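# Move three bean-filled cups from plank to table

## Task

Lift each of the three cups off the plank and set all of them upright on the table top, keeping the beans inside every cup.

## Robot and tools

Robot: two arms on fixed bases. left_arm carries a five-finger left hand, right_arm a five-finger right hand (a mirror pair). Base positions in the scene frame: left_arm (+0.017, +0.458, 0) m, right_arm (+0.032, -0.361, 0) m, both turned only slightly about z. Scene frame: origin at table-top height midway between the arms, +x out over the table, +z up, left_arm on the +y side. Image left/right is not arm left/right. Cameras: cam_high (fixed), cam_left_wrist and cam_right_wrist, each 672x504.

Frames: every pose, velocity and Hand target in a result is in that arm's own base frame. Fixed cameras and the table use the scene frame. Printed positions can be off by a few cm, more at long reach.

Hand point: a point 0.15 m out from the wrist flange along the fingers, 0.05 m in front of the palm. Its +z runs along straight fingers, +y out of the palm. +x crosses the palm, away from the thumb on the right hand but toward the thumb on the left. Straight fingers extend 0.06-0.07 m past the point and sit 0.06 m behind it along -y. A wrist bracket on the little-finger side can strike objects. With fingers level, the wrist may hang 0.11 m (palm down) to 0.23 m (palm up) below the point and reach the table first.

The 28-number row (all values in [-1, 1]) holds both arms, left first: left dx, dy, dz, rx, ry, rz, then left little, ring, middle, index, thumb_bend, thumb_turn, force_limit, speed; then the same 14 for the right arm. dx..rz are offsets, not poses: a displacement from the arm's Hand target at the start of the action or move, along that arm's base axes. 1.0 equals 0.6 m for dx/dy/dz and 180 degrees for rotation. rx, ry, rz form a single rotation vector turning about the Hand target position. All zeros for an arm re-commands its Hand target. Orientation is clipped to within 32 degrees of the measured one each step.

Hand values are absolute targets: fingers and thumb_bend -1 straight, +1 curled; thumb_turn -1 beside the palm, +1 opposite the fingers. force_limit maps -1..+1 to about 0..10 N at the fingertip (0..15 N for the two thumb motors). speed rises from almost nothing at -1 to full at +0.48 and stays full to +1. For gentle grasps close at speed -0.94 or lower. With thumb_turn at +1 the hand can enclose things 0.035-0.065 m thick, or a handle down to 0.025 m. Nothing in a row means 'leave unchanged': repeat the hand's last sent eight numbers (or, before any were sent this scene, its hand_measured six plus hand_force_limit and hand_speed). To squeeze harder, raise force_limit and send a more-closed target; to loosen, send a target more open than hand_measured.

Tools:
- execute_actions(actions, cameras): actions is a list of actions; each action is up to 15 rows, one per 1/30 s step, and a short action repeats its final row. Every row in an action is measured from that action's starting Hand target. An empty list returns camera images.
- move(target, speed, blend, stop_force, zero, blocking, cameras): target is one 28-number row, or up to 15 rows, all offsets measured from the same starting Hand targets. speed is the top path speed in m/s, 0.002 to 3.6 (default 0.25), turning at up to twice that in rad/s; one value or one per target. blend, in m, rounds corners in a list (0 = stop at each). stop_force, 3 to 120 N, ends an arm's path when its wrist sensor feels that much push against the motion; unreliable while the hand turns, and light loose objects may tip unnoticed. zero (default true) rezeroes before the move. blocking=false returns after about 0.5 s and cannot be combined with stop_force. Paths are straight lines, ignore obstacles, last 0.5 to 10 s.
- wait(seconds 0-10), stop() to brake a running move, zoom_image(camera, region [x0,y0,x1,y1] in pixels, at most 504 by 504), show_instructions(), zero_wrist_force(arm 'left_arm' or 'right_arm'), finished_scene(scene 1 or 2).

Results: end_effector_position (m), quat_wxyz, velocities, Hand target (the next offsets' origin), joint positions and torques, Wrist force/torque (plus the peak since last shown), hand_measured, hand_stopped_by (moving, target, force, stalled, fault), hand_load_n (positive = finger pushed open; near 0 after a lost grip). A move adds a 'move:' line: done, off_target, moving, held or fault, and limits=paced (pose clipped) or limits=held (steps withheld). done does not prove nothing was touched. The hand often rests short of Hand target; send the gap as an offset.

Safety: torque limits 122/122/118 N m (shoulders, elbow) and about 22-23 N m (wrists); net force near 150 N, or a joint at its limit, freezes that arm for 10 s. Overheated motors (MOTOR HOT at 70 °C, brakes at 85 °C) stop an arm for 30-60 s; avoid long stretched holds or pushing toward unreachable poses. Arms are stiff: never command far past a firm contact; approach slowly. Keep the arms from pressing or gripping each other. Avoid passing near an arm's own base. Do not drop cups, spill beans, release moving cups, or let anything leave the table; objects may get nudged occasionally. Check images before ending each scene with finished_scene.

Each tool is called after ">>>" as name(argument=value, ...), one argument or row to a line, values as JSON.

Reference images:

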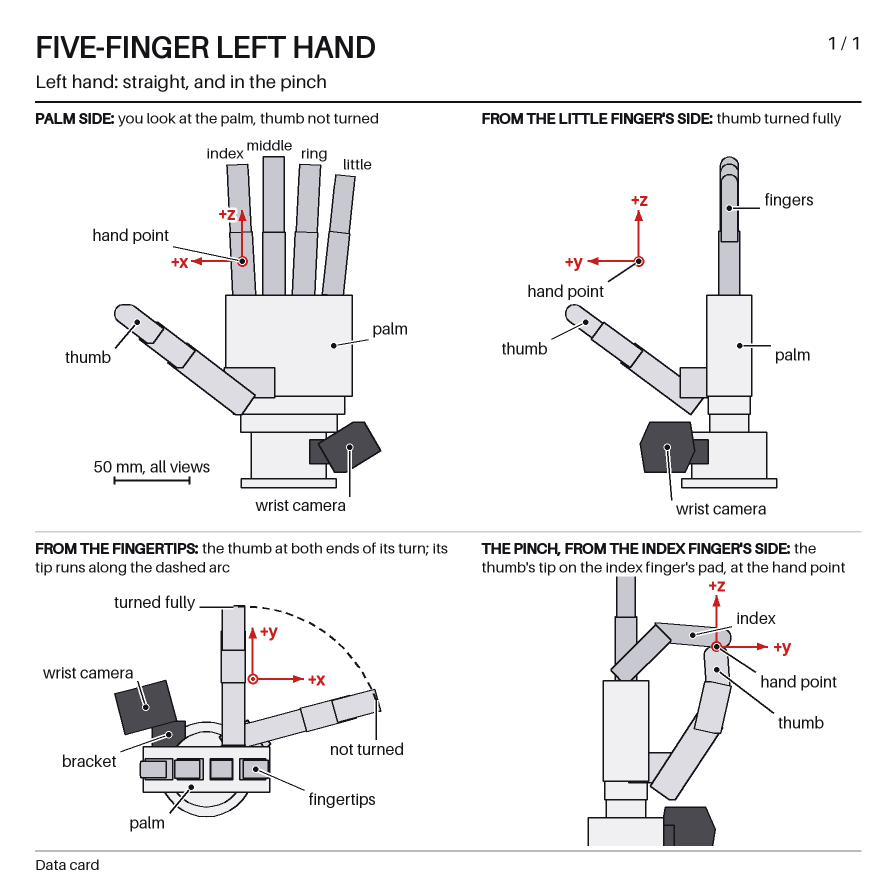

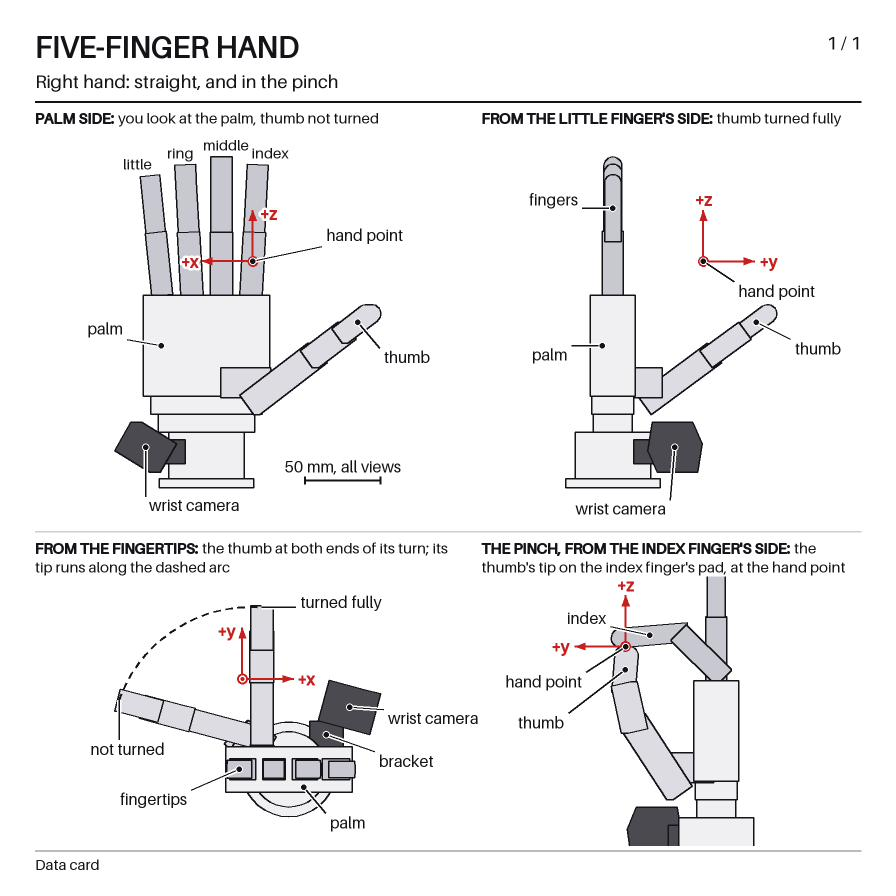

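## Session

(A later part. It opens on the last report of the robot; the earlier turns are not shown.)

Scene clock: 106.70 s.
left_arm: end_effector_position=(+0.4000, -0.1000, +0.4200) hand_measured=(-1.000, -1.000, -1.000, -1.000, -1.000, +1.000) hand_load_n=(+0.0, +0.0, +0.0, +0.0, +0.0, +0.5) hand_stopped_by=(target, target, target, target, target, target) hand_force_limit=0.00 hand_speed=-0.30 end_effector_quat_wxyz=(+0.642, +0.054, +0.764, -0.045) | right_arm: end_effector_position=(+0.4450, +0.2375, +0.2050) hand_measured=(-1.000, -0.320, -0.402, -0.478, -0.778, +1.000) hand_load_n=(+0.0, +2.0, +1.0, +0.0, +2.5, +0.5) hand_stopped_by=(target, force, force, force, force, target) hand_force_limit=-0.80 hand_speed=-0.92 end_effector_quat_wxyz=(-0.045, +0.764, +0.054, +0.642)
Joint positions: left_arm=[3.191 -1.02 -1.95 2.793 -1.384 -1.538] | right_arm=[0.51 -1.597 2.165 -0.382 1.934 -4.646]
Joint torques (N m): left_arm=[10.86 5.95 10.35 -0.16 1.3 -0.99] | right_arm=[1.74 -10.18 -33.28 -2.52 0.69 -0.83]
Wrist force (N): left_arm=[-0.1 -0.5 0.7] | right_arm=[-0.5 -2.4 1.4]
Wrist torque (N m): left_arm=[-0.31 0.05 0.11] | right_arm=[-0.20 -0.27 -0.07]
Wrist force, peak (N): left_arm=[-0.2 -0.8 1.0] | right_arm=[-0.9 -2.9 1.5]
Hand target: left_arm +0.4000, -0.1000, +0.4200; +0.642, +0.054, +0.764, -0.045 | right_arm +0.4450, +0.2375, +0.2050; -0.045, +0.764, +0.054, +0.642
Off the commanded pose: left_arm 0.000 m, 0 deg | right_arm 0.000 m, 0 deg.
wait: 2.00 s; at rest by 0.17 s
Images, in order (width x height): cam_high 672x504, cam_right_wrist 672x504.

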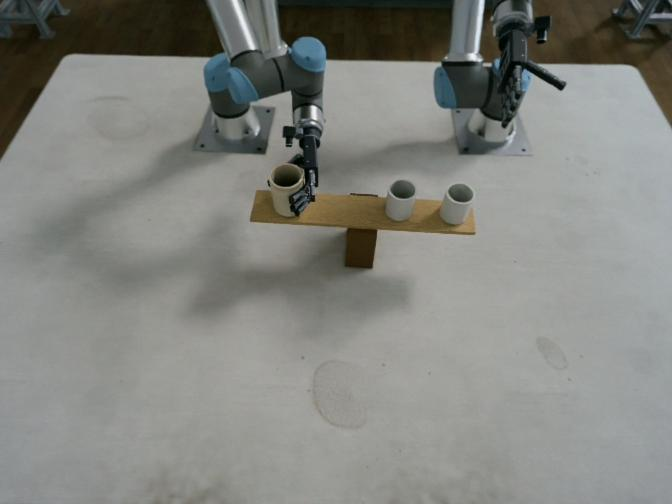

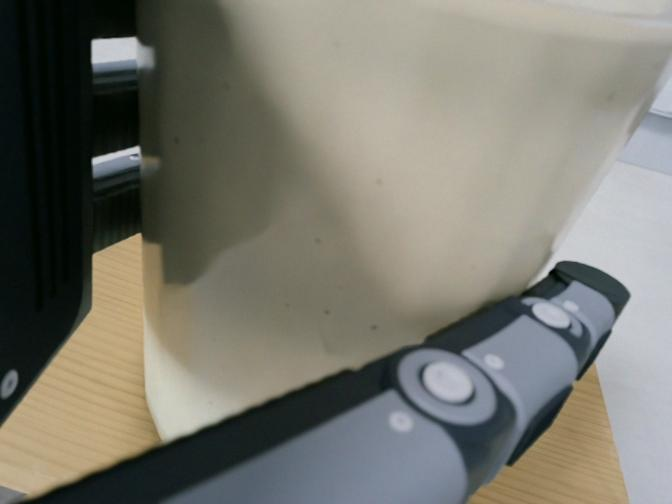

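Strengthen the grip.

>>> execute_actions(
  actions=[
    [[0, 0, 0, 0, 0, 0, -1, -1, -1, -1, -1, 1, 0.0, -0.3, 0, 0, 0, 0, 0, 0, -1, 0.3, 0.3, 0.3, 0.3, 1, -0.4, -0.95]],
  ],
)

>>> execute_actions(
  actions=[
    [[0, 0, 0, 0, 0, 0, -1, -1, -1, -1, -1, 1, 0.0, -0.3, 0, 0, 0, 0, 0, 0, -1, 0.4, 0.4, 0.4, 0.4, 1, 0.0, -0.95]],
  ],
  cameras=["cam_high", "cam_right_wrist"],
)

Scene clock: 109.00 s.
left_arm: end_effector_position=(+0.4000, -0.1000, +0.4200) hand_measured=(-1.000, -1.000, -1.000, -1.000, -1.000, +1.000) hand_load_n=(+0.0, +0.0, +0.0, +0.0, +0.0, +0.0) hand_stopped_by=(target, target, target, target, target, target) hand_force_limit=0.00 hand_speed=-0.30 end_effector_quat_wxyz=(+0.642, +0.054, +0.764, -0.045) | right_arm: end_effector_position=(+0.4450, +0.2375, +0.2050) hand_measured=(-1.000, -0.312, -0.384, -0.454, -0.778, +1.000) hand_load_n=(+0.0, +1.0, +3.0, +3.0, +6.5, +0.5) hand_stopped_by=(target, force, force, force, force, target) hand_force_limit=-0.40 hand_speed=-0.95 end_effector_quat_wxyz=(-0.045, +0.764, +0.054, +0.642)
Joint positions: left_arm=[3.191 -1.02 -1.95 2.793 -1.384 -1.538] | right_arm=[0.51 -1.597 2.165 -0.382 1.934 -4.646]
Joint torques (N m): left_arm=[10.87 5.67 10.23 -0.19 1.31 -1.05] | right_arm=[4.36 -10.6 -32.52 -2.43 0.85 0.03]
Wrist force (N): left_arm=[-0.3 -0.7 0.8] | right_arm=[-2.5 -1.7 1.7]
Wrist torque (N m): left_arm=[-0.34 0.07 0.11] | right_arm=[-0.22 -0.28 -0.02]
Wrist force, peak (N): left_arm=[-0.1 -0.9 0.8] | right_arm=[-0.4 -3.5 1.4]
Hand target: left_arm +0.4000, -0.1000, +0.4200; +0.642, +0.054, +0.764, -0.045 | right_arm +0.4450, +0.2375, +0.2050; -0.045, +0.764, +0.054, +0.642
Off the commanded pose: left_arm 0.000 m, 0 deg | right_arm 0.000 m, 0 deg.
Step readings (end_effector_position of left_arm | right_arm):
0: (+0.4000, -0.1000, +0.4200) | (+0.4450, +0.2375, +0.2050)
1: (+0.4000, -0.1000, +0.4200) | (+0.4450, +0.2375, +0.2050)
2: (+0.4000, -0.1000, +0.4200) | (+0.4450, +0.2375, +0.2050)
4: (+0.4000, -0.1000, +0.4200) | (+0.4450, +0.2375, +0.2050)
8: (+0.4000, -0.1000, +0.4200) | (+0.4450, +0.2375, +0.2050)
15: (+0.4000, -0.1000, +0.4200) | (+0.4450, +0.2375, +0.2050)

Scene clock: 109.70 s.
left_arm: end_effector_position=(+0.4000, -0.1000, +0.4200) hand_measured=(-1.000, -1.000, -1.000, -1.000, -1.000, +1.000) hand_load_n=(+0.0, +0.0, +0.0, +0.0, +0.0, +0.5) hand_stopped_by=(target, target, target, target, target, target) hand_force_limit=0.00 hand_speed=-0.30 end_effector_quat_wxyz=(+0.642, +0.054, +0.764, -0.045) | right_arm: end_effector_position=(+0.4450, +0.2375, +0.2050) hand_measured=(-1.000, -0.280, -0.358, -0.432, -0.780, +1.000) hand_load_n=(+0.0, +6.0, +5.0, +4.0, +13.5, +2.0) hand_stopped_by=(target, force, force, force, force, target) hand_force_limit=0.00 hand_speed=-0.95 end_effector_quat_wxyz=(-0.045, +0.764, +0.054, +0.642)
Joint positions: left_arm=[3.191 -1.02 -1.95 2.793 -1.384 -1.538] | right_arm=[0.51 -1.597 2.165 -0.382 1.934 -4.646]
Joint torques (N m): left_arm=[10.51 6.56 9.88 -0.16 1.16 -0.9] | right_arm=[4.47 -11.9 -33.39 -2.32 0.8 -0.09]
Wrist force (N): left_arm=[-0.2 -0.7 0.7] | right_arm=[-2.1 -2.0 1.7]
Wrist torque (N m): left_arm=[-0.35 0.06 0.12] | right_arm=[-0.21 -0.28 0.01]
Wrist force, peak (N): left_arm=[-0.1 -0.7 1.0] | right_arm=[-2.5 -1.9 1.9]
Hand target: left_arm +0.4000, -0.1000, +0.4200; +0.642, +0.054, +0.764, -0.045 | right_arm +0.4450, +0.2375, +0.2050; -0.045, +0.764, +0.054, +0.642
Off the commanded pose: left_arm 0.000 m, 0 deg | right_arm 0.000 m, 0 deg.
Step readings (end_effector_position of left_arm | right_arm):
0: (+0.4000, -0.1000, +0.4200) | (+0.4450, +0.2375, +0.2050)
1: (+0.4000, -0.1000, +0.4200) | (+0.4450, +0.2375, +0.2050)
2: (+0.4000, -0.1000, +0.4200) | (+0.4450, +0.2375, +0.2050)
4: (+0.4000, -0.1000, +0.4200) | (+0.4450, +0.2375, +0.2050)
8: (+0.4000, -0.1000, +0.4200) | (+0.4450, +0.2375, +0.2050)
15: (+0.4000, -0.1000, +0.4200) | (+0.4450, +0.2375, +0.2050)
Images, in order (width x height): cam_high 672x504, cam_right_wrist 672x504.

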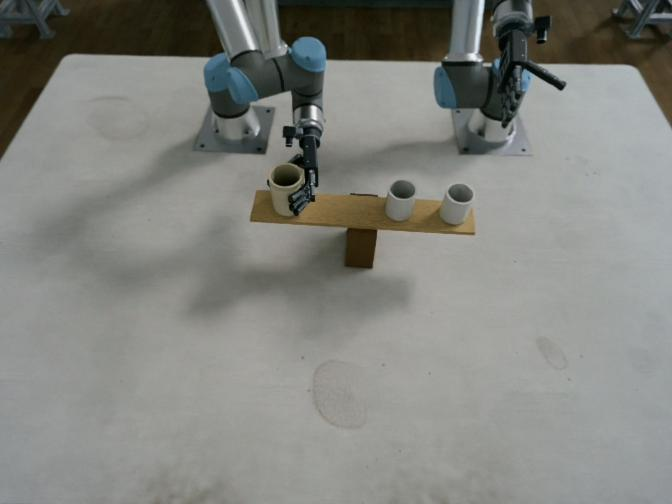

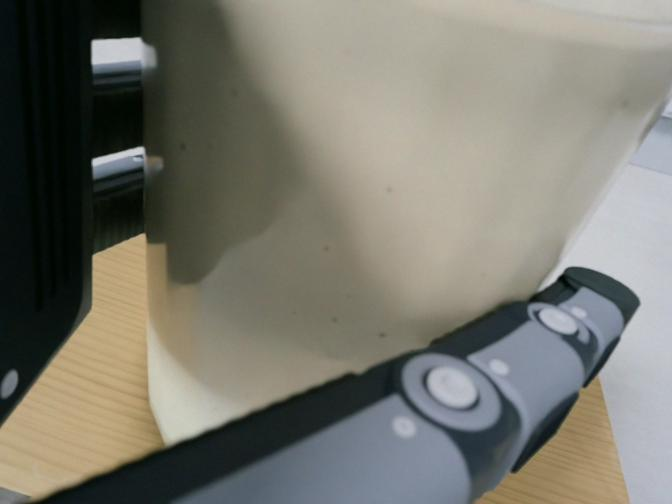

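>>> move(
  target=[
    [-0.0593, -0.3412, 0, 0, 0, -0.0389, -1, -1, -1, -1, -1, 1, 0.0, -0.3, 0, 0, 0, 0, 0, 0, -1, 0.4, 0.4, 0.4, 0.4, 1, 0.0, -0.95],
    [-0.0593, -0.3412, -0.2667, 0, 0, -0.0389, -1, -1, -1, -1, -1, 1, 0.0, -0.3, 0, 0, 0, 0, 0, 0, -1, 0.4, 0.4, 0.4, 0.4, 1, 0.0, -0.95],
  ],
  speed=0.15,
  cameras=["cam_high", "cam_left_wrist"],
)

>>> zoom_image(
  camera="cam_high",
  region=[350, 80, 490, 230],
)

Scene clock: 118.37 s.
left_arm: end_effector_position=(+0.3644, -0.3048, +0.2601) hand_measured=(-1.000, -1.000, -1.000, -1.000, -1.000, +1.000) hand_load_n=(+0.0, +0.0, +0.0, +0.0, +0.0, +0.0) hand_stopped_by=(target, target, target, target, target, target) hand_force_limit=0.00 hand_speed=-0.30 end_effector_quat_wxyz=(+0.638, +0.100, +0.759, -0.084) | right_arm: end_effector_position=(+0.4450, +0.2375, +0.2050) hand_measured=(-1.000, -0.280, -0.358, -0.432, -0.780, +1.000) hand_load_n=(-0.5, +6.0, +5.0, +4.0, +13.5, +2.0) hand_stopped_by=(target, force, force, force, force, target) hand_force_limit=0.00 hand_speed=-0.95 end_effector_quat_wxyz=(-0.045, +0.764, +0.054, +0.642)
Joint positions: left_arm=[2.366 -1.457 -2.086 3.344 -2.075 -1.668] | right_arm=[0.51 -1.597 2.165 -0.382 1.934 -4.646]
Joint torques (N m): left_arm=[3.13 4.51 9.03 2.77 1.01 1.19] | right_arm=[4.39 -16.07 -31.23 -1.93 1.05 1.01]
Wrist force (N): left_arm=[0.7 -0.9 0.6] | right_arm=[-1.9 -1.9 1.8]
Wrist torque (N m): left_arm=[-0.33 0.03 0.22] | right_arm=[-0.21 -0.32 0.03]
Wrist force, peak (N): left_arm=[1.5 -0.7 1.6] | right_arm=[-2.4 -2.1 1.8]
Hand target: left_arm +0.3644, -0.3048, +0.2600; +0.638, +0.100, +0.759, -0.084 | right_arm +0.4450, +0.2375, +0.2050; -0.045, +0.764, +0.054, +0.642
Off the commanded pose: left_arm 0.000 m, 0 deg | right_arm 0.000 m, 0 deg.
move: done
Images, in order (width x height): cam_high 672x504, cam_left_wrist 672x504.

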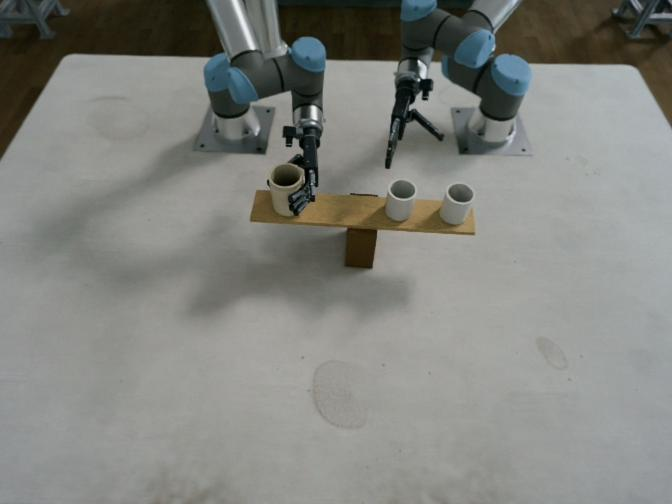

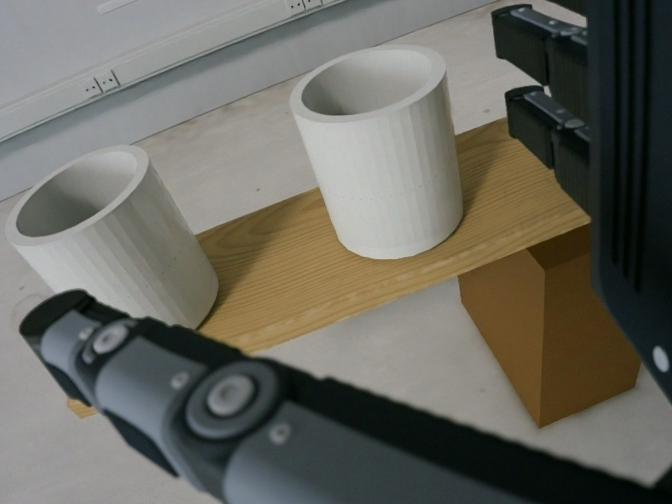

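Scaled by 3.360 from the camera's 672x504 image, which has a finer 960x720 frame.

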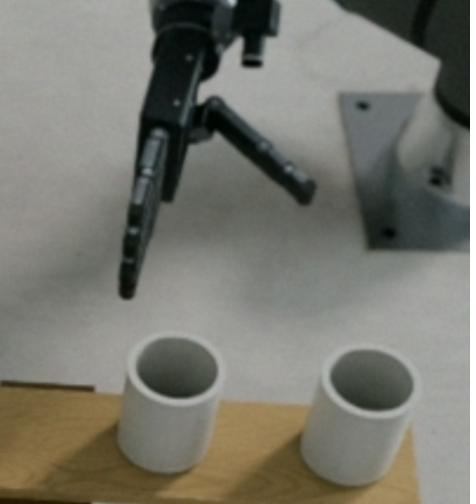

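>>> move(
  target=[
    [0, 0, -0.1133, 0, 0, 0, -1, -1, -1, -1, -1, 1, 0.0, -0.3, 0, 0, 0, 0, 0, 0, -1, 0.4, 0.4, 0.4, 0.4, 1, 0.0, -0.95],
    [0.1288, -0.0345, -0.1133, 0, 0, 0, -1, -1, -1, -1, -1, 1, 0.0, -0.3, 0, 0, 0, 0, 0, 0, -1, 0.4, 0.4, 0.4, 0.4, 1, 0.0, -0.95],
  ],
  speed=0.08,
  stop_force=5,
  cameras=["cam_high", "cam_left_wrist"],
)

>>> zoom_image(
  camera="cam_high",
  region=[350, 90, 490, 230],
)

Scene clock: 126.10 s.
left_arm: end_effector_position=(+0.4417, -0.3255, +0.1920) hand_measured=(-1.000, -1.000, -1.000, -1.000, -1.000, +1.000) hand_load_n=(+0.0, +0.0, +0.0, +0.0, +0.0, +0.0) hand_stopped_by=(target, target, target, target, target, target) hand_force_limit=0.00 hand_speed=-0.30 end_effector_quat_wxyz=(+0.638, +0.100, +0.759, -0.084) | right_arm: end_effector_position=(+0.4450, +0.2375, +0.2050) hand_measured=(-1.000, -0.280, -0.358, -0.432, -0.780, +1.000) hand_load_n=(+0.0, +5.5, +5.0, +4.0, +13.5, +2.5) hand_stopped_by=(target, force, force, force, force, target) hand_force_limit=0.00 hand_speed=-0.95 end_effector_quat_wxyz=(-0.045, +0.764, +0.054, +0.642)
Joint positions: left_arm=[2.476 -1.677 -2.064 3.553 -1.967 -1.644] | right_arm=[0.51 -1.597 2.165 -0.382 1.934 -4.646]
Joint torques (N m): left_arm=[13.19 11.84 27.4 -0.66 1.27 1.6] | right_arm=[4.65 -19.88 -29.4 -1.14 1.02 0.97]
Wrist force (N): left_arm=[0.9 -0.5 1.1] | right_arm=[-2.0 -2.2 1.8]
Wrist torque (N m): left_arm=[-0.34 -0.01 0.09] | right_arm=[-0.25 -0.31 0.02]
Wrist force, peak (N): left_arm=[0.2 -1.6 1.0] | right_arm=[-2.3 -2.2 2.0]
Hand target: left_arm +0.4417, -0.3255, +0.1920; +0.638, +0.100, +0.759, -0.084 | right_arm +0.4450, +0.2375, +0.2050; -0.045, +0.764, +0.054, +0.642
Off the commanded pose: left_arm 0.000 m, 0 deg | right_arm 0.000 m, 0 deg.
move: done
Images, in order (width x height): cam_high 672x504, cam_left_wrist 672x504.

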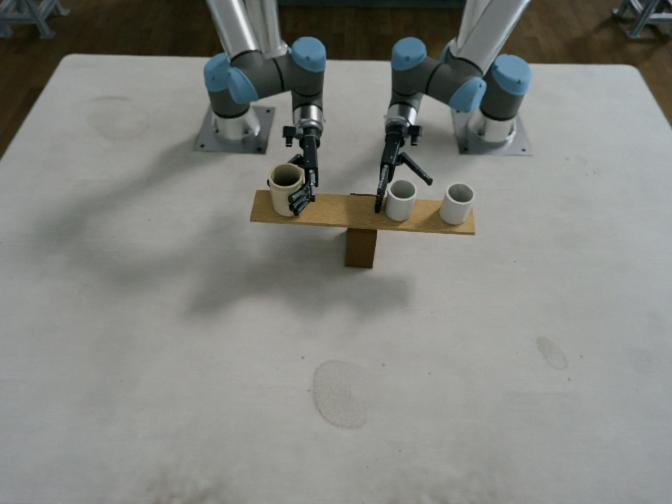

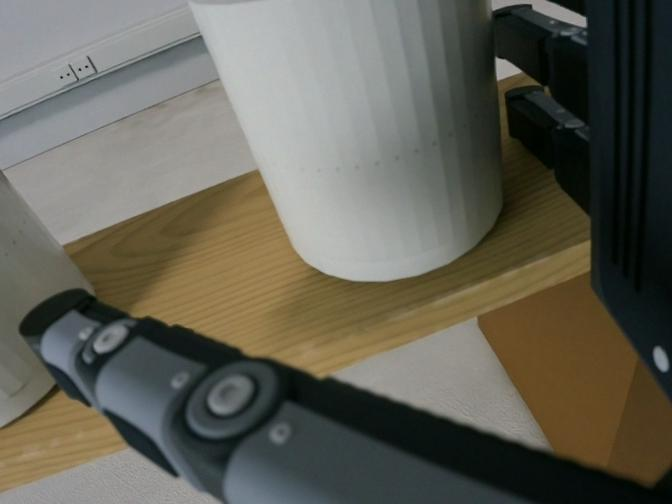

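Scaled by 3.600 from the camera's 672x504 image, which has a finer 960x720 frame.

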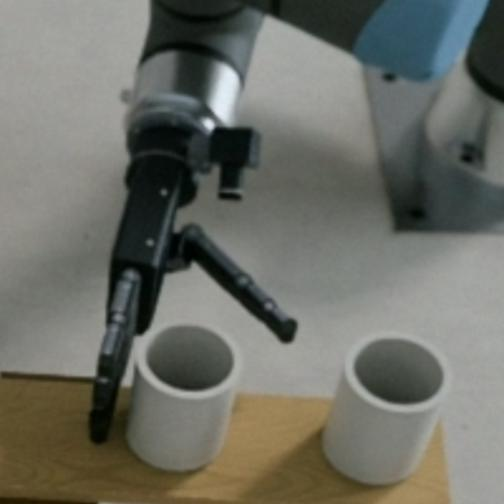

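>>> move(
  target=[
    [0.0483, -0.0129, 0, 0, 0, 0, -1, -1, -1, -1, -1, 1, 0.0, -0.3, 0, 0, 0, 0, 0, 0, -1, 0.4, 0.4, 0.4, 0.4, 1, 0.0, -0.95],
    [0.0773, -0.0207, 0, 0, 0, 0, -1, -1, -1, -1, -1, 1, 0.0, -0.3, 0, 0, 0, 0, 0, 0, -1, 0.4, 0.4, 0.4, 0.4, 1, 0.0, -0.95],
  ],
  speed=0.04,
  stop_force=3,
  cameras=["cam_high", "cam_left_wrist"],
)

>>> zoom_image(
  camera="cam_high",
  region=[350, 90, 490, 230],
)

Scene clock: 130.77 s.
left_arm: end_effector_position=(+0.4881, -0.3379, +0.1920) hand_measured=(-1.000, -1.000, -1.000, -1.000, -1.000, +1.000) hand_load_n=(+0.0, +0.0, +0.0, +0.0, +0.0, +0.0) hand_stopped_by=(target, target, target, target, target, target) hand_force_limit=0.00 hand_speed=-0.30 end_effector_quat_wxyz=(+0.638, +0.100, +0.759, -0.084) | right_arm: end_effector_position=(+0.4450, +0.2375, +0.2050) hand_measured=(-1.000, -0.280, -0.358, -0.432, -0.780, +1.000) hand_load_n=(+0.0, +5.5, +5.0, +4.0, +13.0, +2.5) hand_stopped_by=(target, force, force, force, force, target) hand_force_limit=0.00 hand_speed=-0.95 end_effector_quat_wxyz=(-0.045, +0.764, +0.054, +0.642)
Joint positions: left_arm=[2.525 -1.759 -1.967 3.541 -1.92 -1.635] | right_arm=[0.51 -1.597 2.165 -0.382 1.934 -4.646]
Joint torques (N m): left_arm=[12.87 14.85 28.35 -0.4 1.2 1.48] | right_arm=[4.96 -21.75 -29.39 -0.61 0.94 0.78]
Wrist force (N): left_arm=[0.4 -0.8 0.6] | right_arm=[-1.7 -1.7 1.7]
Wrist torque (N m): left_arm=[-0.31 -0.02 0.07] | right_arm=[-0.17 -0.31 0.03]
Wrist force, peak (N): left_arm=[0.7 -1.0 1.0] | right_arm=[-2.3 -2.3 1.8]
Hand target: left_arm +0.4881, -0.3379, +0.1920; +0.638, +0.100, +0.759, -0.084 | right_arm +0.4450, +0.2375, +0.2050; -0.045, +0.764, +0.054, +0.642
Off the commanded pose: left_arm 0.000 m, 0 deg | right_arm 0.000 m, 0 deg.
move: done
Images, in order (width x height): cam_high 672x504, cam_left_wrist 672x504.

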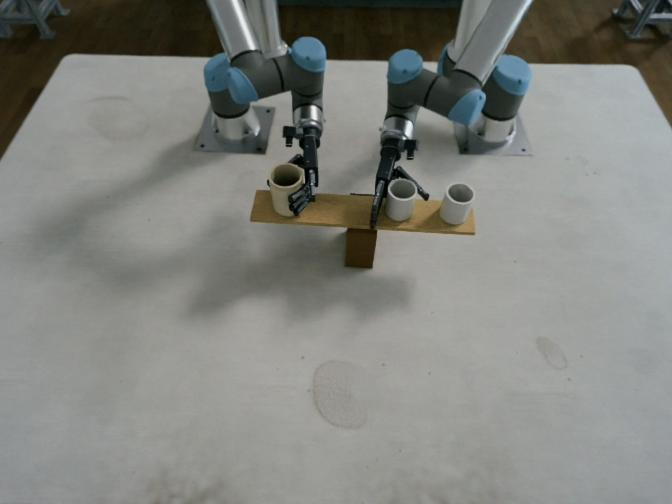

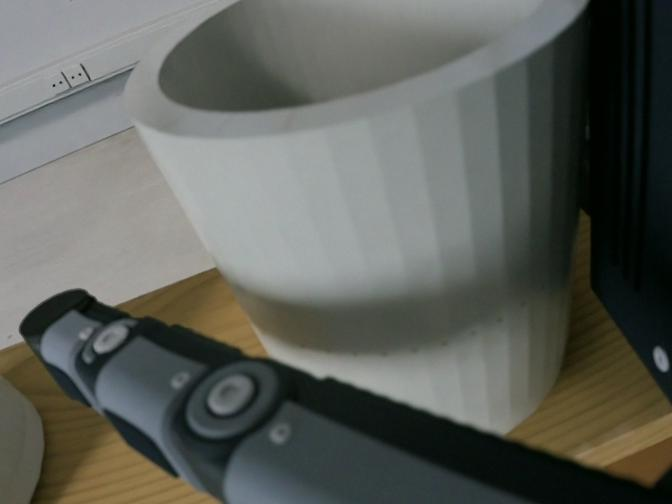

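Scaled by 3.600 from the camera's 672x504 image, which has a finer 960x720 frame.

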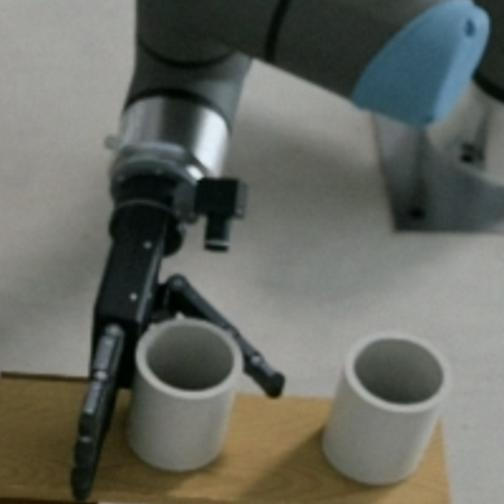

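>>> execute_actions(
  actions=[
    [[0, 0, 0, 0, 0, 0, -1, 0.2, 0.2, 0.2, 0.2, 1, -0.8, -0.92, 0, 0, 0, 0, 0, 0, -1, 0.4, 0.4, 0.4, 0.4, 1, 0.0, -0.95]],
  ],
)

>>> wait(
  seconds=2,
  cameras=["cam_high", "cam_left_wrist"],
)

>>> zoom_image(
  camera="cam_high",
  region=[350, 90, 490, 230],
)

Scene clock: 136.07 s.
left_arm: end_effector_position=(+0.4881, -0.3379, +0.1920) hand_measured=(-1.000, -0.238, -0.238, -0.320, -0.650, +1.000) hand_load_n=(+0.0, +0.0, +0.0, +1.5, +2.5, +0.0) hand_stopped_by=(target, moving, moving, force, force, target) hand_force_limit=-0.80 hand_speed=-0.92 end_effector_quat_wxyz=(+0.638, +0.100, +0.759, -0.084) | right_arm: end_effector_position=(+0.4450, +0.2375, +0.2050) hand_measured=(-1.000, -0.280, -0.358, -0.432, -0.780, +1.000) hand_load_n=(+0.0, +5.5, +5.0, +4.0, +13.0, +2.5) hand_stopped_by=(target, force, force, force, force, target) hand_force_limit=0.00 hand_speed=-0.95 end_effector_quat_wxyz=(-0.045, +0.764, +0.054, +0.642)
Joint positions: left_arm=[2.525 -1.759 -1.967 3.541 -1.92 -1.635] | right_arm=[0.51 -1.597 2.165 -0.382 1.934 -4.646]
Joint torques (N m): left_arm=[11.6 15.15 27.33 -0.22 0.18 1.4] | right_arm=[4.77 -22.96 -28.13 -0.14 0.82 0.87]
Wrist force (N): left_arm=[0.5 -0.4 1.0] | right_arm=[-2.2 -2.0 1.7]
Wrist torque (N m): left_arm=[-0.30 -0.04 0.03] | right_arm=[-0.21 -0.31 0.02]
Wrist force, peak (N): left_arm=[0.3 -1.0 1.1] | right_arm=[-2.3 -2.1 2.1]
Hand target: left_arm +0.4881, -0.3379, +0.1920; +0.638, +0.100, +0.759, -0.084 | right_arm +0.4450, +0.2375, +0.2050; -0.045, +0.764, +0.054, +0.642
Off the commanded pose: left_arm 0.000 m, 0 deg | right_arm 0.000 m, 0 deg.
not at rest: the robot was still moving 3 seconds after this call's last action.
Step readings (end_effector_position of left_arm | right_arm):
0: (+0.4881, -0.3379, +0.1920) | (+0.4450, +0.2375, +0.2050)
1: (+0.4881, -0.3379, +0.1920) | (+0.4450, +0.2375, +0.2050)
2: (+0.4881, -0.3379, +0.1920) | (+0.4450, +0.2375, +0.2050)
4: (+0.4881, -0.3379, +0.1920) | (+0.4450, +0.2375, +0.2050)
8: (+0.4881, -0.3379, +0.1920) | (+0.4450, +0.2375, +0.2050)
15: (+0.4881, -0.3379, +0.1920) | (+0.4450, +0.2375, +0.2050)

Scene clock: 138.07 s.
left_arm: end_effector_position=(+0.4881, -0.3379, +0.1920) hand_measured=(-1.000, -0.110, -0.216, -0.320, -0.650, +1.000) hand_load_n=(+0.0, +1.5, +1.0, +1.0, +3.5, +0.0) hand_stopped_by=(target, force, force, force, force, target) hand_force_limit=-0.80 hand_speed=-0.92 end_effector_quat_wxyz=(+0.638, +0.100, +0.759, -0.084) | right_arm: end_effector_position=(+0.4450, +0.2375, +0.2050) hand_measured=(-1.000, -0.280, -0.358, -0.432, -0.780, +1.000) hand_load_n=(+0.0, +6.0, +5.0, +4.0, +13.0, +2.0) hand_stopped_by=(target, force, force, force, force, target) hand_force_limit=0.00 hand_speed=-0.95 end_effector_quat_wxyz=(-0.045, +0.764, +0.054, +0.642)
Joint positions: left_arm=[2.525 -1.759 -1.967 3.541 -1.92 -1.635] | right_arm=[0.51 -1.597 2.165 -0.382 1.934 -4.646]
Joint torques (N m): left_arm=[9.31 16.08 27.64 -0.21 -0.33 1.39] | right_arm=[5.15 -22.67 -27.47 -0.06 0.92 0.99]
Wrist force (N): left_arm=[0.7 -0.6 0.9] | right_arm=[-2.2 -2.0 1.6]
Wrist torque (N m): left_arm=[-0.30 0.01 0.07] | right_arm=[-0.20 -0.29 0.01]
Wrist force, peak (N): left_arm=[0.9 -0.7 1.1] | right_arm=[-2.3 -2.1 1.9]
Hand target: left_arm +0.4881, -0.3379, +0.1920; +0.638, +0.100, +0.759, -0.084 | right_arm +0.4450, +0.2375, +0.2050; -0.045, +0.764, +0.054, +0.642
Off the commanded pose: left_arm 0.000 m, 0 deg | right_arm 0.000 m, 0 deg.
wait: 2.00 s; at rest by 0.70 s
Images, in order (width x height): cam_high 672x504, cam_left_wrist 672x504.

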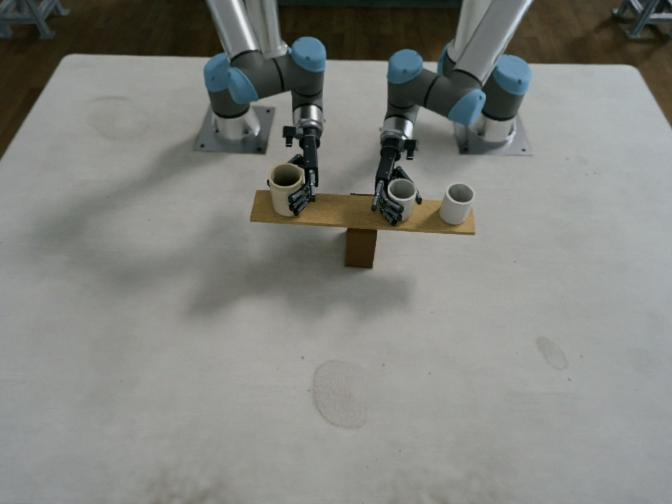

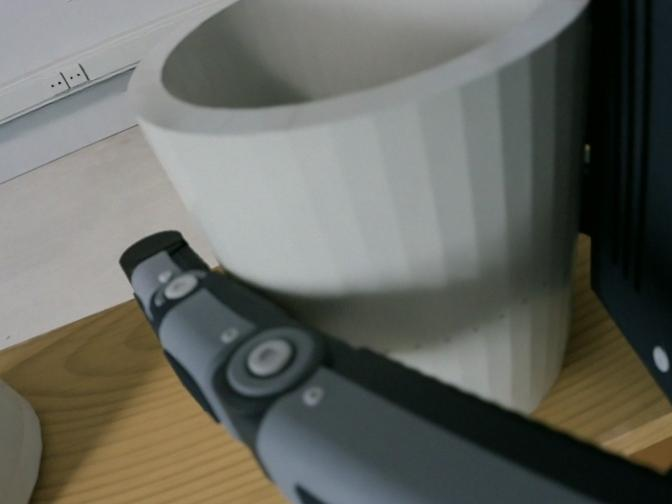

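Scaled by 3.600 from the camera's 672x504 image, which has a finer 960x720 frame.

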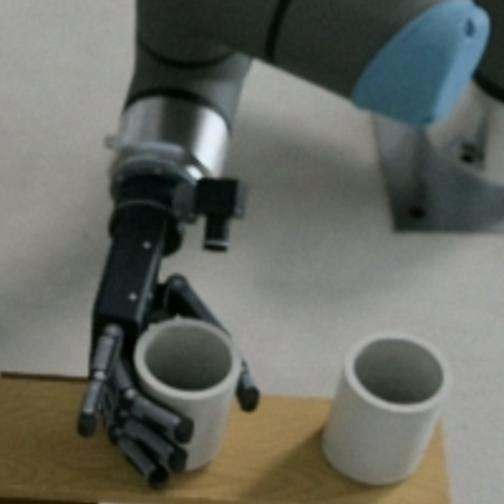

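>>> execute_actions(
  actions=[
    [[0, 0, 0, 0, 0, 0, -1, 0.3, 0.3, 0.3, 0.3, 1, -0.4, -0.95, 0, 0, 0, 0, 0, 0, -1, 0.4, 0.4, 0.4, 0.4, 1, 0.0, -0.95]],
  ],
)

>>> execute_actions(
  actions=[
    [[0, 0, 0, 0, 0, 0, -1, 0.4, 0.4, 0.4, 0.4, 1, -0.1, -0.95, 0, 0, 0, 0, 0, 0, -1, 0.4, 0.4, 0.4, 0.4, 1, 0.0, -0.95]],
  ],
  cameras=["cam_high", "cam_left_wrist"],
)

>>> zoom_image(
  camera="cam_high",
  region=[350, 90, 490, 230],
)

Scene clock: 140.40 s.
left_arm: end_effector_position=(+0.4881, -0.3379, +0.1920) hand_measured=(-1.000, -0.098, -0.198, -0.298, -0.652, +1.000) hand_load_n=(+0.0, +2.0, +2.5, +3.5, +8.0, +0.5) hand_stopped_by=(target, force, force, force, force, target) hand_force_limit=-0.40 hand_speed=-0.95 end_effector_quat_wxyz=(+0.638, +0.100, +0.759, -0.084) | right_arm: end_effector_position=(+0.4450, +0.2375, +0.2050) hand_measured=(-1.000, -0.280, -0.358, -0.432, -0.780, +1.000) hand_load_n=(+0.0, +6.0, +5.0, +4.0, +13.0, +2.5) hand_stopped_by=(target, force, force, force, force, target) hand_force_limit=0.00 hand_speed=-0.95 end_effector_quat_wxyz=(-0.045, +0.764, +0.054, +0.642)
Joint positions: left_arm=[2.525 -1.759 -1.967 3.541 -1.92 -1.635] | right_arm=[0.51 -1.597 2.165 -0.382 1.934 -4.646]
Joint torques (N m): left_arm=[7.36 17.81 26.08 -0.26 -0.95 1.16] | right_arm=[5.28 -22.33 -26.14 0.15 0.92 1.08]
Wrist force (N): left_arm=[0.9 -0.6 0.8] | right_arm=[-2.1 -1.9 1.9]
Wrist torque (N m): left_arm=[-0.31 -0.04 0.04] | right_arm=[-0.22 -0.27 0.00]
Wrist force, peak (N): left_arm=[0.6 -0.7 1.3] | right_arm=[-2.3 -2.2 1.9]
Hand target: left_arm +0.4881, -0.3379, +0.1920; +0.638, +0.100, +0.759, -0.084 | right_arm +0.4450, +0.2375, +0.2050; -0.045, +0.764, +0.054, +0.642
Off the commanded pose: left_arm 0.000 m, 0 deg | right_arm 0.000 m, 0 deg.
Step readings (end_effector_position of left_arm | right_arm):
0: (+0.4881, -0.3379, +0.1920) | (+0.4450, +0.2375, +0.2050)
1: (+0.4881, -0.3379, +0.1920) | (+0.4450, +0.2375, +0.2050)
2: (+0.4881, -0.3379, +0.1920) | (+0.4450, +0.2375, +0.2050)
4: (+0.4881, -0.3379, +0.1920) | (+0.4450, +0.2375, +0.2050)
8: (+0.4881, -0.3379, +0.1920) | (+0.4450, +0.2375, +0.2050)
15: (+0.4881, -0.3379, +0.1920) | (+0.4450, +0.2375, +0.2050)

Scene clock: 141.10 s.
left_arm: end_effector_position=(+0.4881, -0.3379, +0.1920) hand_measured=(-1.000, -0.080, -0.180, -0.284, -0.652, +1.000) hand_load_n=(+0.0, +5.0, +5.0, +3.5, +13.0, +1.0) hand_stopped_by=(target, force, force, force, force, target) hand_force_limit=-0.10 hand_speed=-0.95 end_effector_quat_wxyz=(+0.638, +0.100, +0.759, -0.084) | right_arm: end_effector_position=(+0.4450, +0.2375, +0.2050) hand_measured=(-1.000, -0.280, -0.358, -0.432, -0.780, +1.000) hand_load_n=(+0.0, +6.0, +5.0, +4.0, +13.0, +2.0) hand_stopped_by=(target, force, force, force, force, target) hand_force_limit=0.00 hand_speed=-0.95 end_effector_quat_wxyz=(-0.045, +0.764, +0.054, +0.642)
Joint positions: left_arm=[2.525 -1.759 -1.967 3.541 -1.92 -1.635] | right_arm=[0.51 -1.597 2.165 -0.382 1.934 -4.646]
Joint torques (N m): left_arm=[6.63 17.7 26.24 -0.31 -1.21 1.14] | right_arm=[4.42 -23.59 -26.79 0.26 0.81 1.15]
Wrist force (N): left_arm=[-0.1 -0.6 1.1] | right_arm=[-2.0 -1.9 1.8]
Wrist torque (N m): left_arm=[-0.31 0.01 0.02] | right_arm=[-0.22 -0.28 0.01]
Wrist force, peak (N): left_arm=[0.8 -0.7 1.3] | right_arm=[-2.2 -2.1 2.0]
Hand target: left_arm +0.4881, -0.3379, +0.1920; +0.638, +0.100, +0.759, -0.084 | right_arm +0.4450, +0.2375, +0.2050; -0.045, +0.764, +0.054, +0.642
Off the commanded pose: left_arm 0.000 m, 0 deg | right_arm 0.000 m, 0 deg.
Step readings (end_effector_position of left_arm | right_arm):
0: (+0.4881, -0.3379, +0.1920) | (+0.4450, +0.2375, +0.2050)
1: (+0.4881, -0.3379, +0.1920) | (+0.4450, +0.2375, +0.2050)
2: (+0.4881, -0.3379, +0.1920) | (+0.4450, +0.2375, +0.2050)
4: (+0.4881, -0.3379, +0.1920) | (+0.4450, +0.2375, +0.2050)
8: (+0.4881, -0.3379, +0.1920) | (+0.4450, +0.2375, +0.2050)
15: (+0.4881, -0.3379, +0.1920) | (+0.4450, +0.2375, +0.2050)
Images, in order (width x height): cam_high 672x504, cam_left_wrist 672x504.

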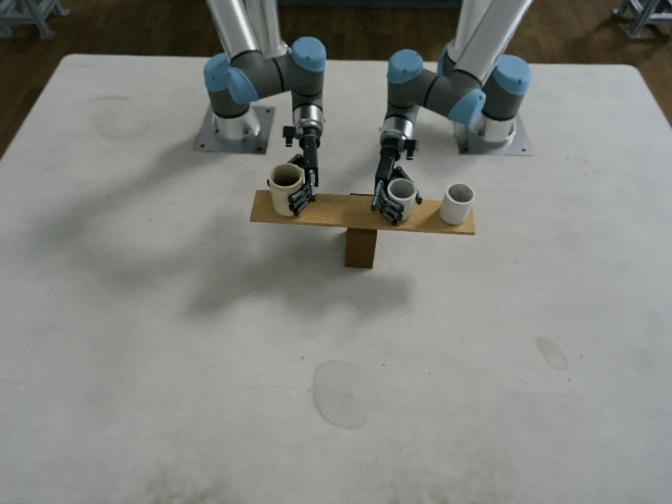

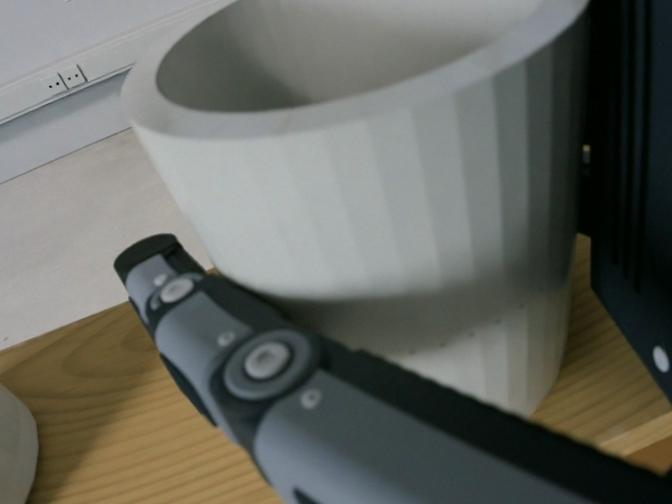

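Scaled by 3.600 from the camera's 672x504 image, which has a finer 960x720 frame.

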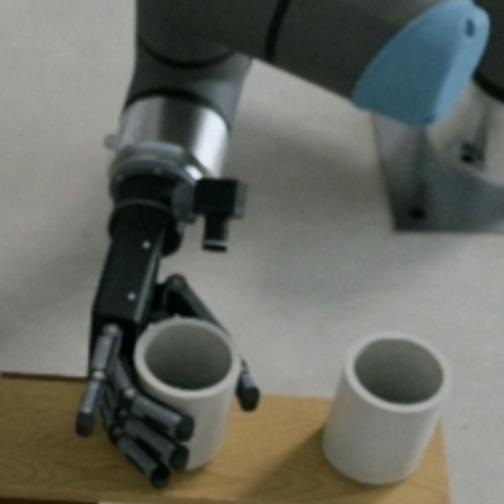

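>>> move(
  target=[
    [0, 0, 0.0333, 0, 0, 0, -1, 0.4, 0.4, 0.4, 0.4, 1, -0.1, -0.95, 0, 0, 0, 0, 0, 0, -1, 0.4, 0.4, 0.4, 0.4, 1, 0.0, -0.95],
  ],
  speed=0.03,
  cameras=["all"],
)

>>> zoom_image(
  camera="cam_high",
  region=[240, 100, 500, 280],
)

Scene clock: 150.47 s.
left_arm: end_effector_position=(+0.4881, -0.3379, +0.2119) hand_measured=(-1.000, -0.080, -0.180, -0.284, -0.652, +1.000) hand_load_n=(+0.0, +4.5, +5.0, +4.0, +13.0, +2.5) hand_stopped_by=(target, force, force, force, force, target) hand_force_limit=-0.10 hand_speed=-0.95 end_effector_quat_wxyz=(+0.638, +0.100, +0.759, -0.084) | right_arm: end_effector_position=(+0.4450, +0.2375, +0.2050) hand_measured=(-1.000, -0.280, -0.358, -0.432, -0.780, +1.000) hand_load_n=(+0.0, +6.0, +5.0, +4.5, +13.5, +2.0) hand_stopped_by=(target, force, force, force, force, target) hand_force_limit=0.00 hand_speed=-0.95 end_effector_quat_wxyz=(-0.045, +0.764, +0.054, +0.642)
Joint positions: left_arm=[2.525 -1.732 -1.94 3.487 -1.92 -1.635] | right_arm=[0.51 -1.597 2.165 -0.382 1.934 -4.646]
Joint torques (N m): left_arm=[2.78 39.2 30.45 -0.08 -0.82 0.06] | right_arm=[4.31 -22.42 -24.67 0.78 1.25 1.13]
Wrist force (N): left_arm=[2.3 -0.8 1.0] | right_arm=[-2.1 -1.6 1.7]
Wrist torque (N m): left_arm=[-0.31 -0.04 0.10] | right_arm=[-0.16 -0.27 0.02]
Wrist force, peak (N): left_arm=[2.6 -0.7 1.0] | right_arm=[-2.4 -2.1 1.8]
Hand target: left_arm +0.4881, -0.3379, +0.2120; +0.638, +0.100, +0.759, -0.084 | right_arm +0.4450, +0.2375, +0.2050; -0.045, +0.764, +0.054, +0.642
Off the commanded pose: left_arm 0.000 m, 0 deg | right_arm 0.000 m, 0 deg.
move: done

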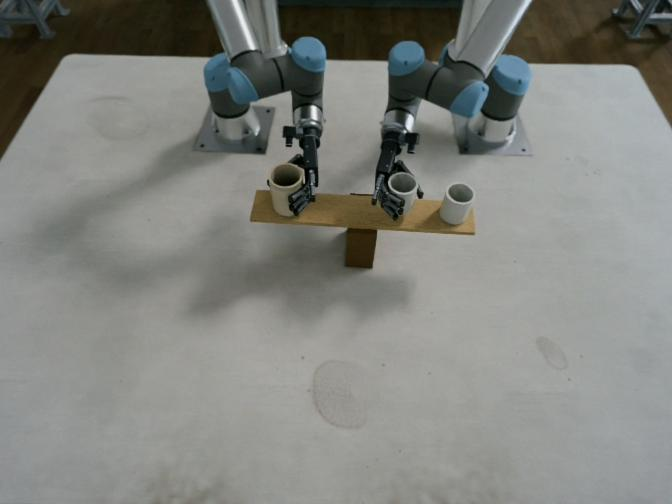

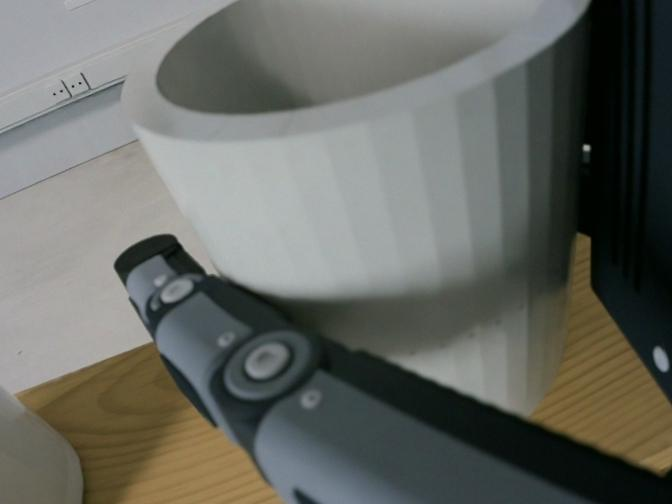

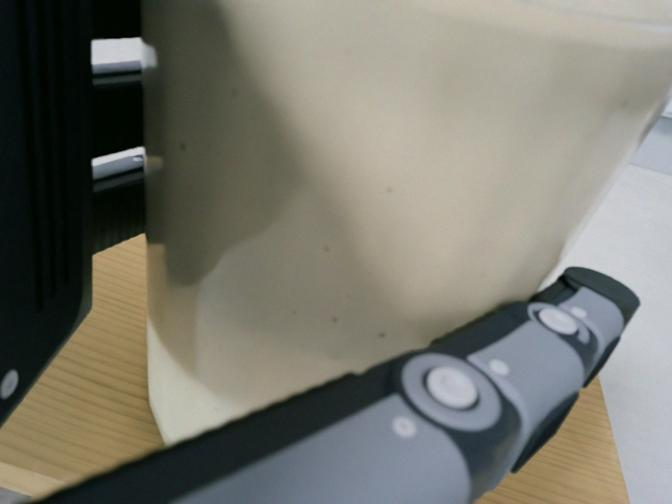

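Scaled by 1.938 from the camera's 672x504 image, which has a finer 960x720 frame.

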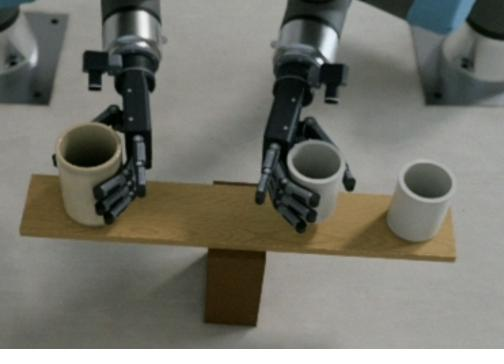

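>>> move(
  target=[
    [0, 0, 0.2333, 0, 0, 0, -1, 0.4, 0.4, 0.4, 0.4, 1, -0.1, -0.95, 0, 0, 0, 0, 0, 0, -1, 0.4, 0.4, 0.4, 0.4, 1, 0.0, -0.95],
    [0.1865, 0.5298, 0.2333, 0, 0, 0, -1, 0.4, 0.4, 0.4, 0.4, 1, -0.1, -0.95, 0, 0, 0, 0, 0, 0, -1, 0.4, 0.4, 0.4, 0.4, 1, 0.0, -0.95],
  ],
  speed=0.12,
  blend=[0.02, 0.0],
  cameras=["all"],
)

Scene clock: 157.40 s.
left_arm: end_effector_position=(+0.5999, -0.0201, +0.3520) hand_measured=(-1.000, -0.080, -0.180, -0.284, -0.652, +1.000) hand_load_n=(-0.5, +4.5, +5.0, +4.0, +13.0, +2.0) hand_stopped_by=(target, force, force, force, force, target) hand_force_limit=-0.10 hand_speed=-0.95 end_effector_quat_wxyz=(+0.638, +0.100, +0.759, -0.084) | right_arm: end_effector_position=(+0.4450, +0.2375, +0.2050) hand_measured=(-1.000, -0.280, -0.358, -0.432, -0.780, +1.000) hand_load_n=(+0.0, +6.0, +5.0, +4.0, +13.5, +2.5) hand_stopped_by=(target, force, force, force, force, target) hand_force_limit=0.00 hand_speed=-0.95 end_effector_quat_wxyz=(-0.045, +0.764, +0.054, +0.642)
Joint positions: left_arm=[3.486 -1.475 -1.827 3.091 -0.975 -1.452] | right_arm=[0.51 -1.597 2.165 -0.382 1.934 -4.646]
Joint torques (N m): left_arm=[12.35 8.11 32.3 -0.16 1.94 1.55] | right_arm=[4 -23.1 -23.71 0.51 1.1 0.87]
Wrist force (N): left_arm=[2.3 -1.2 0.9] | right_arm=[-2.1 -1.6 1.6]
Wrist torque (N m): left_arm=[-0.41 0.05 0.15] | right_arm=[-0.16 -0.28 0.02]
Wrist force, peak (N): left_arm=[3.4 -0.7 1.2] | right_arm=[-2.5 -2.1 1.8]
Hand target: left_arm +0.6000, -0.0200, +0.3520; +0.638, +0.100, +0.759, -0.084 | right_arm +0.4450, +0.2375, +0.2050; -0.045, +0.764, +0.054, +0.642
Off the commanded pose: left_arm 0.000 m, 0 deg | right_arm 0.000 m, 0 deg.
move: done

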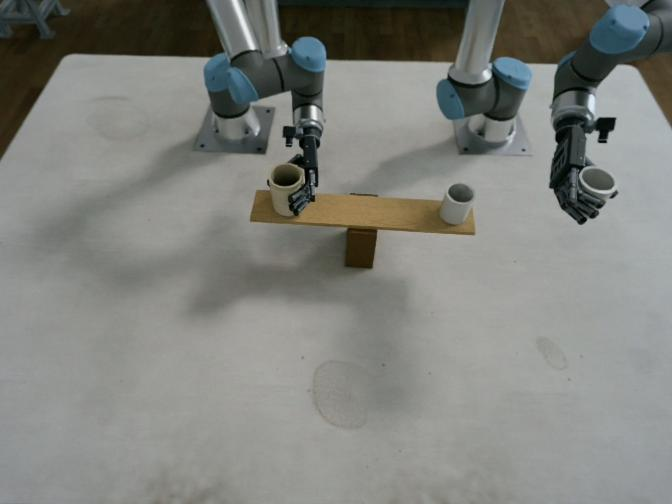

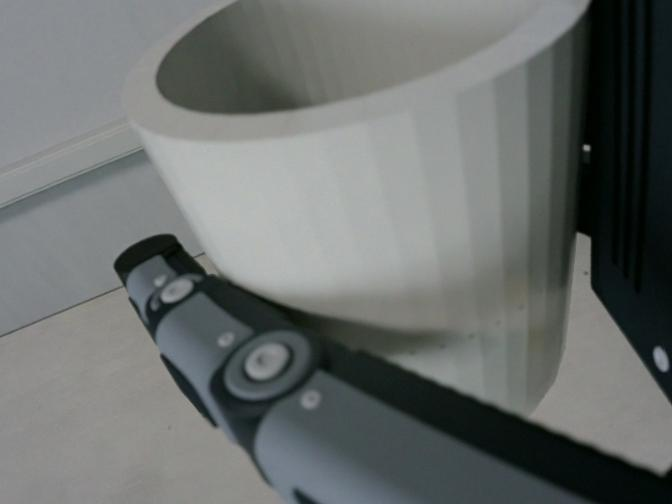

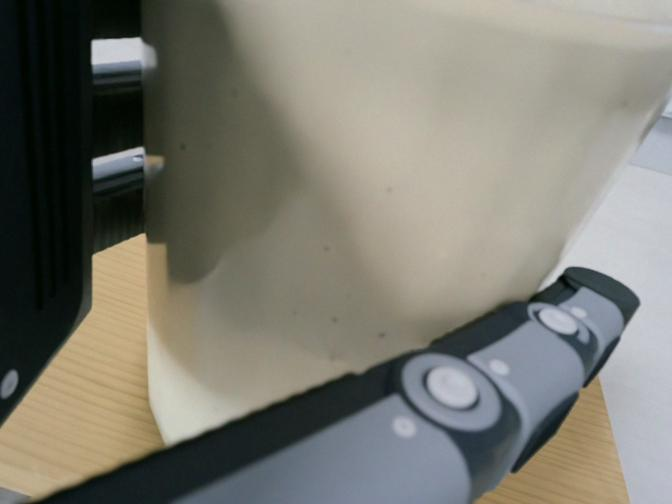

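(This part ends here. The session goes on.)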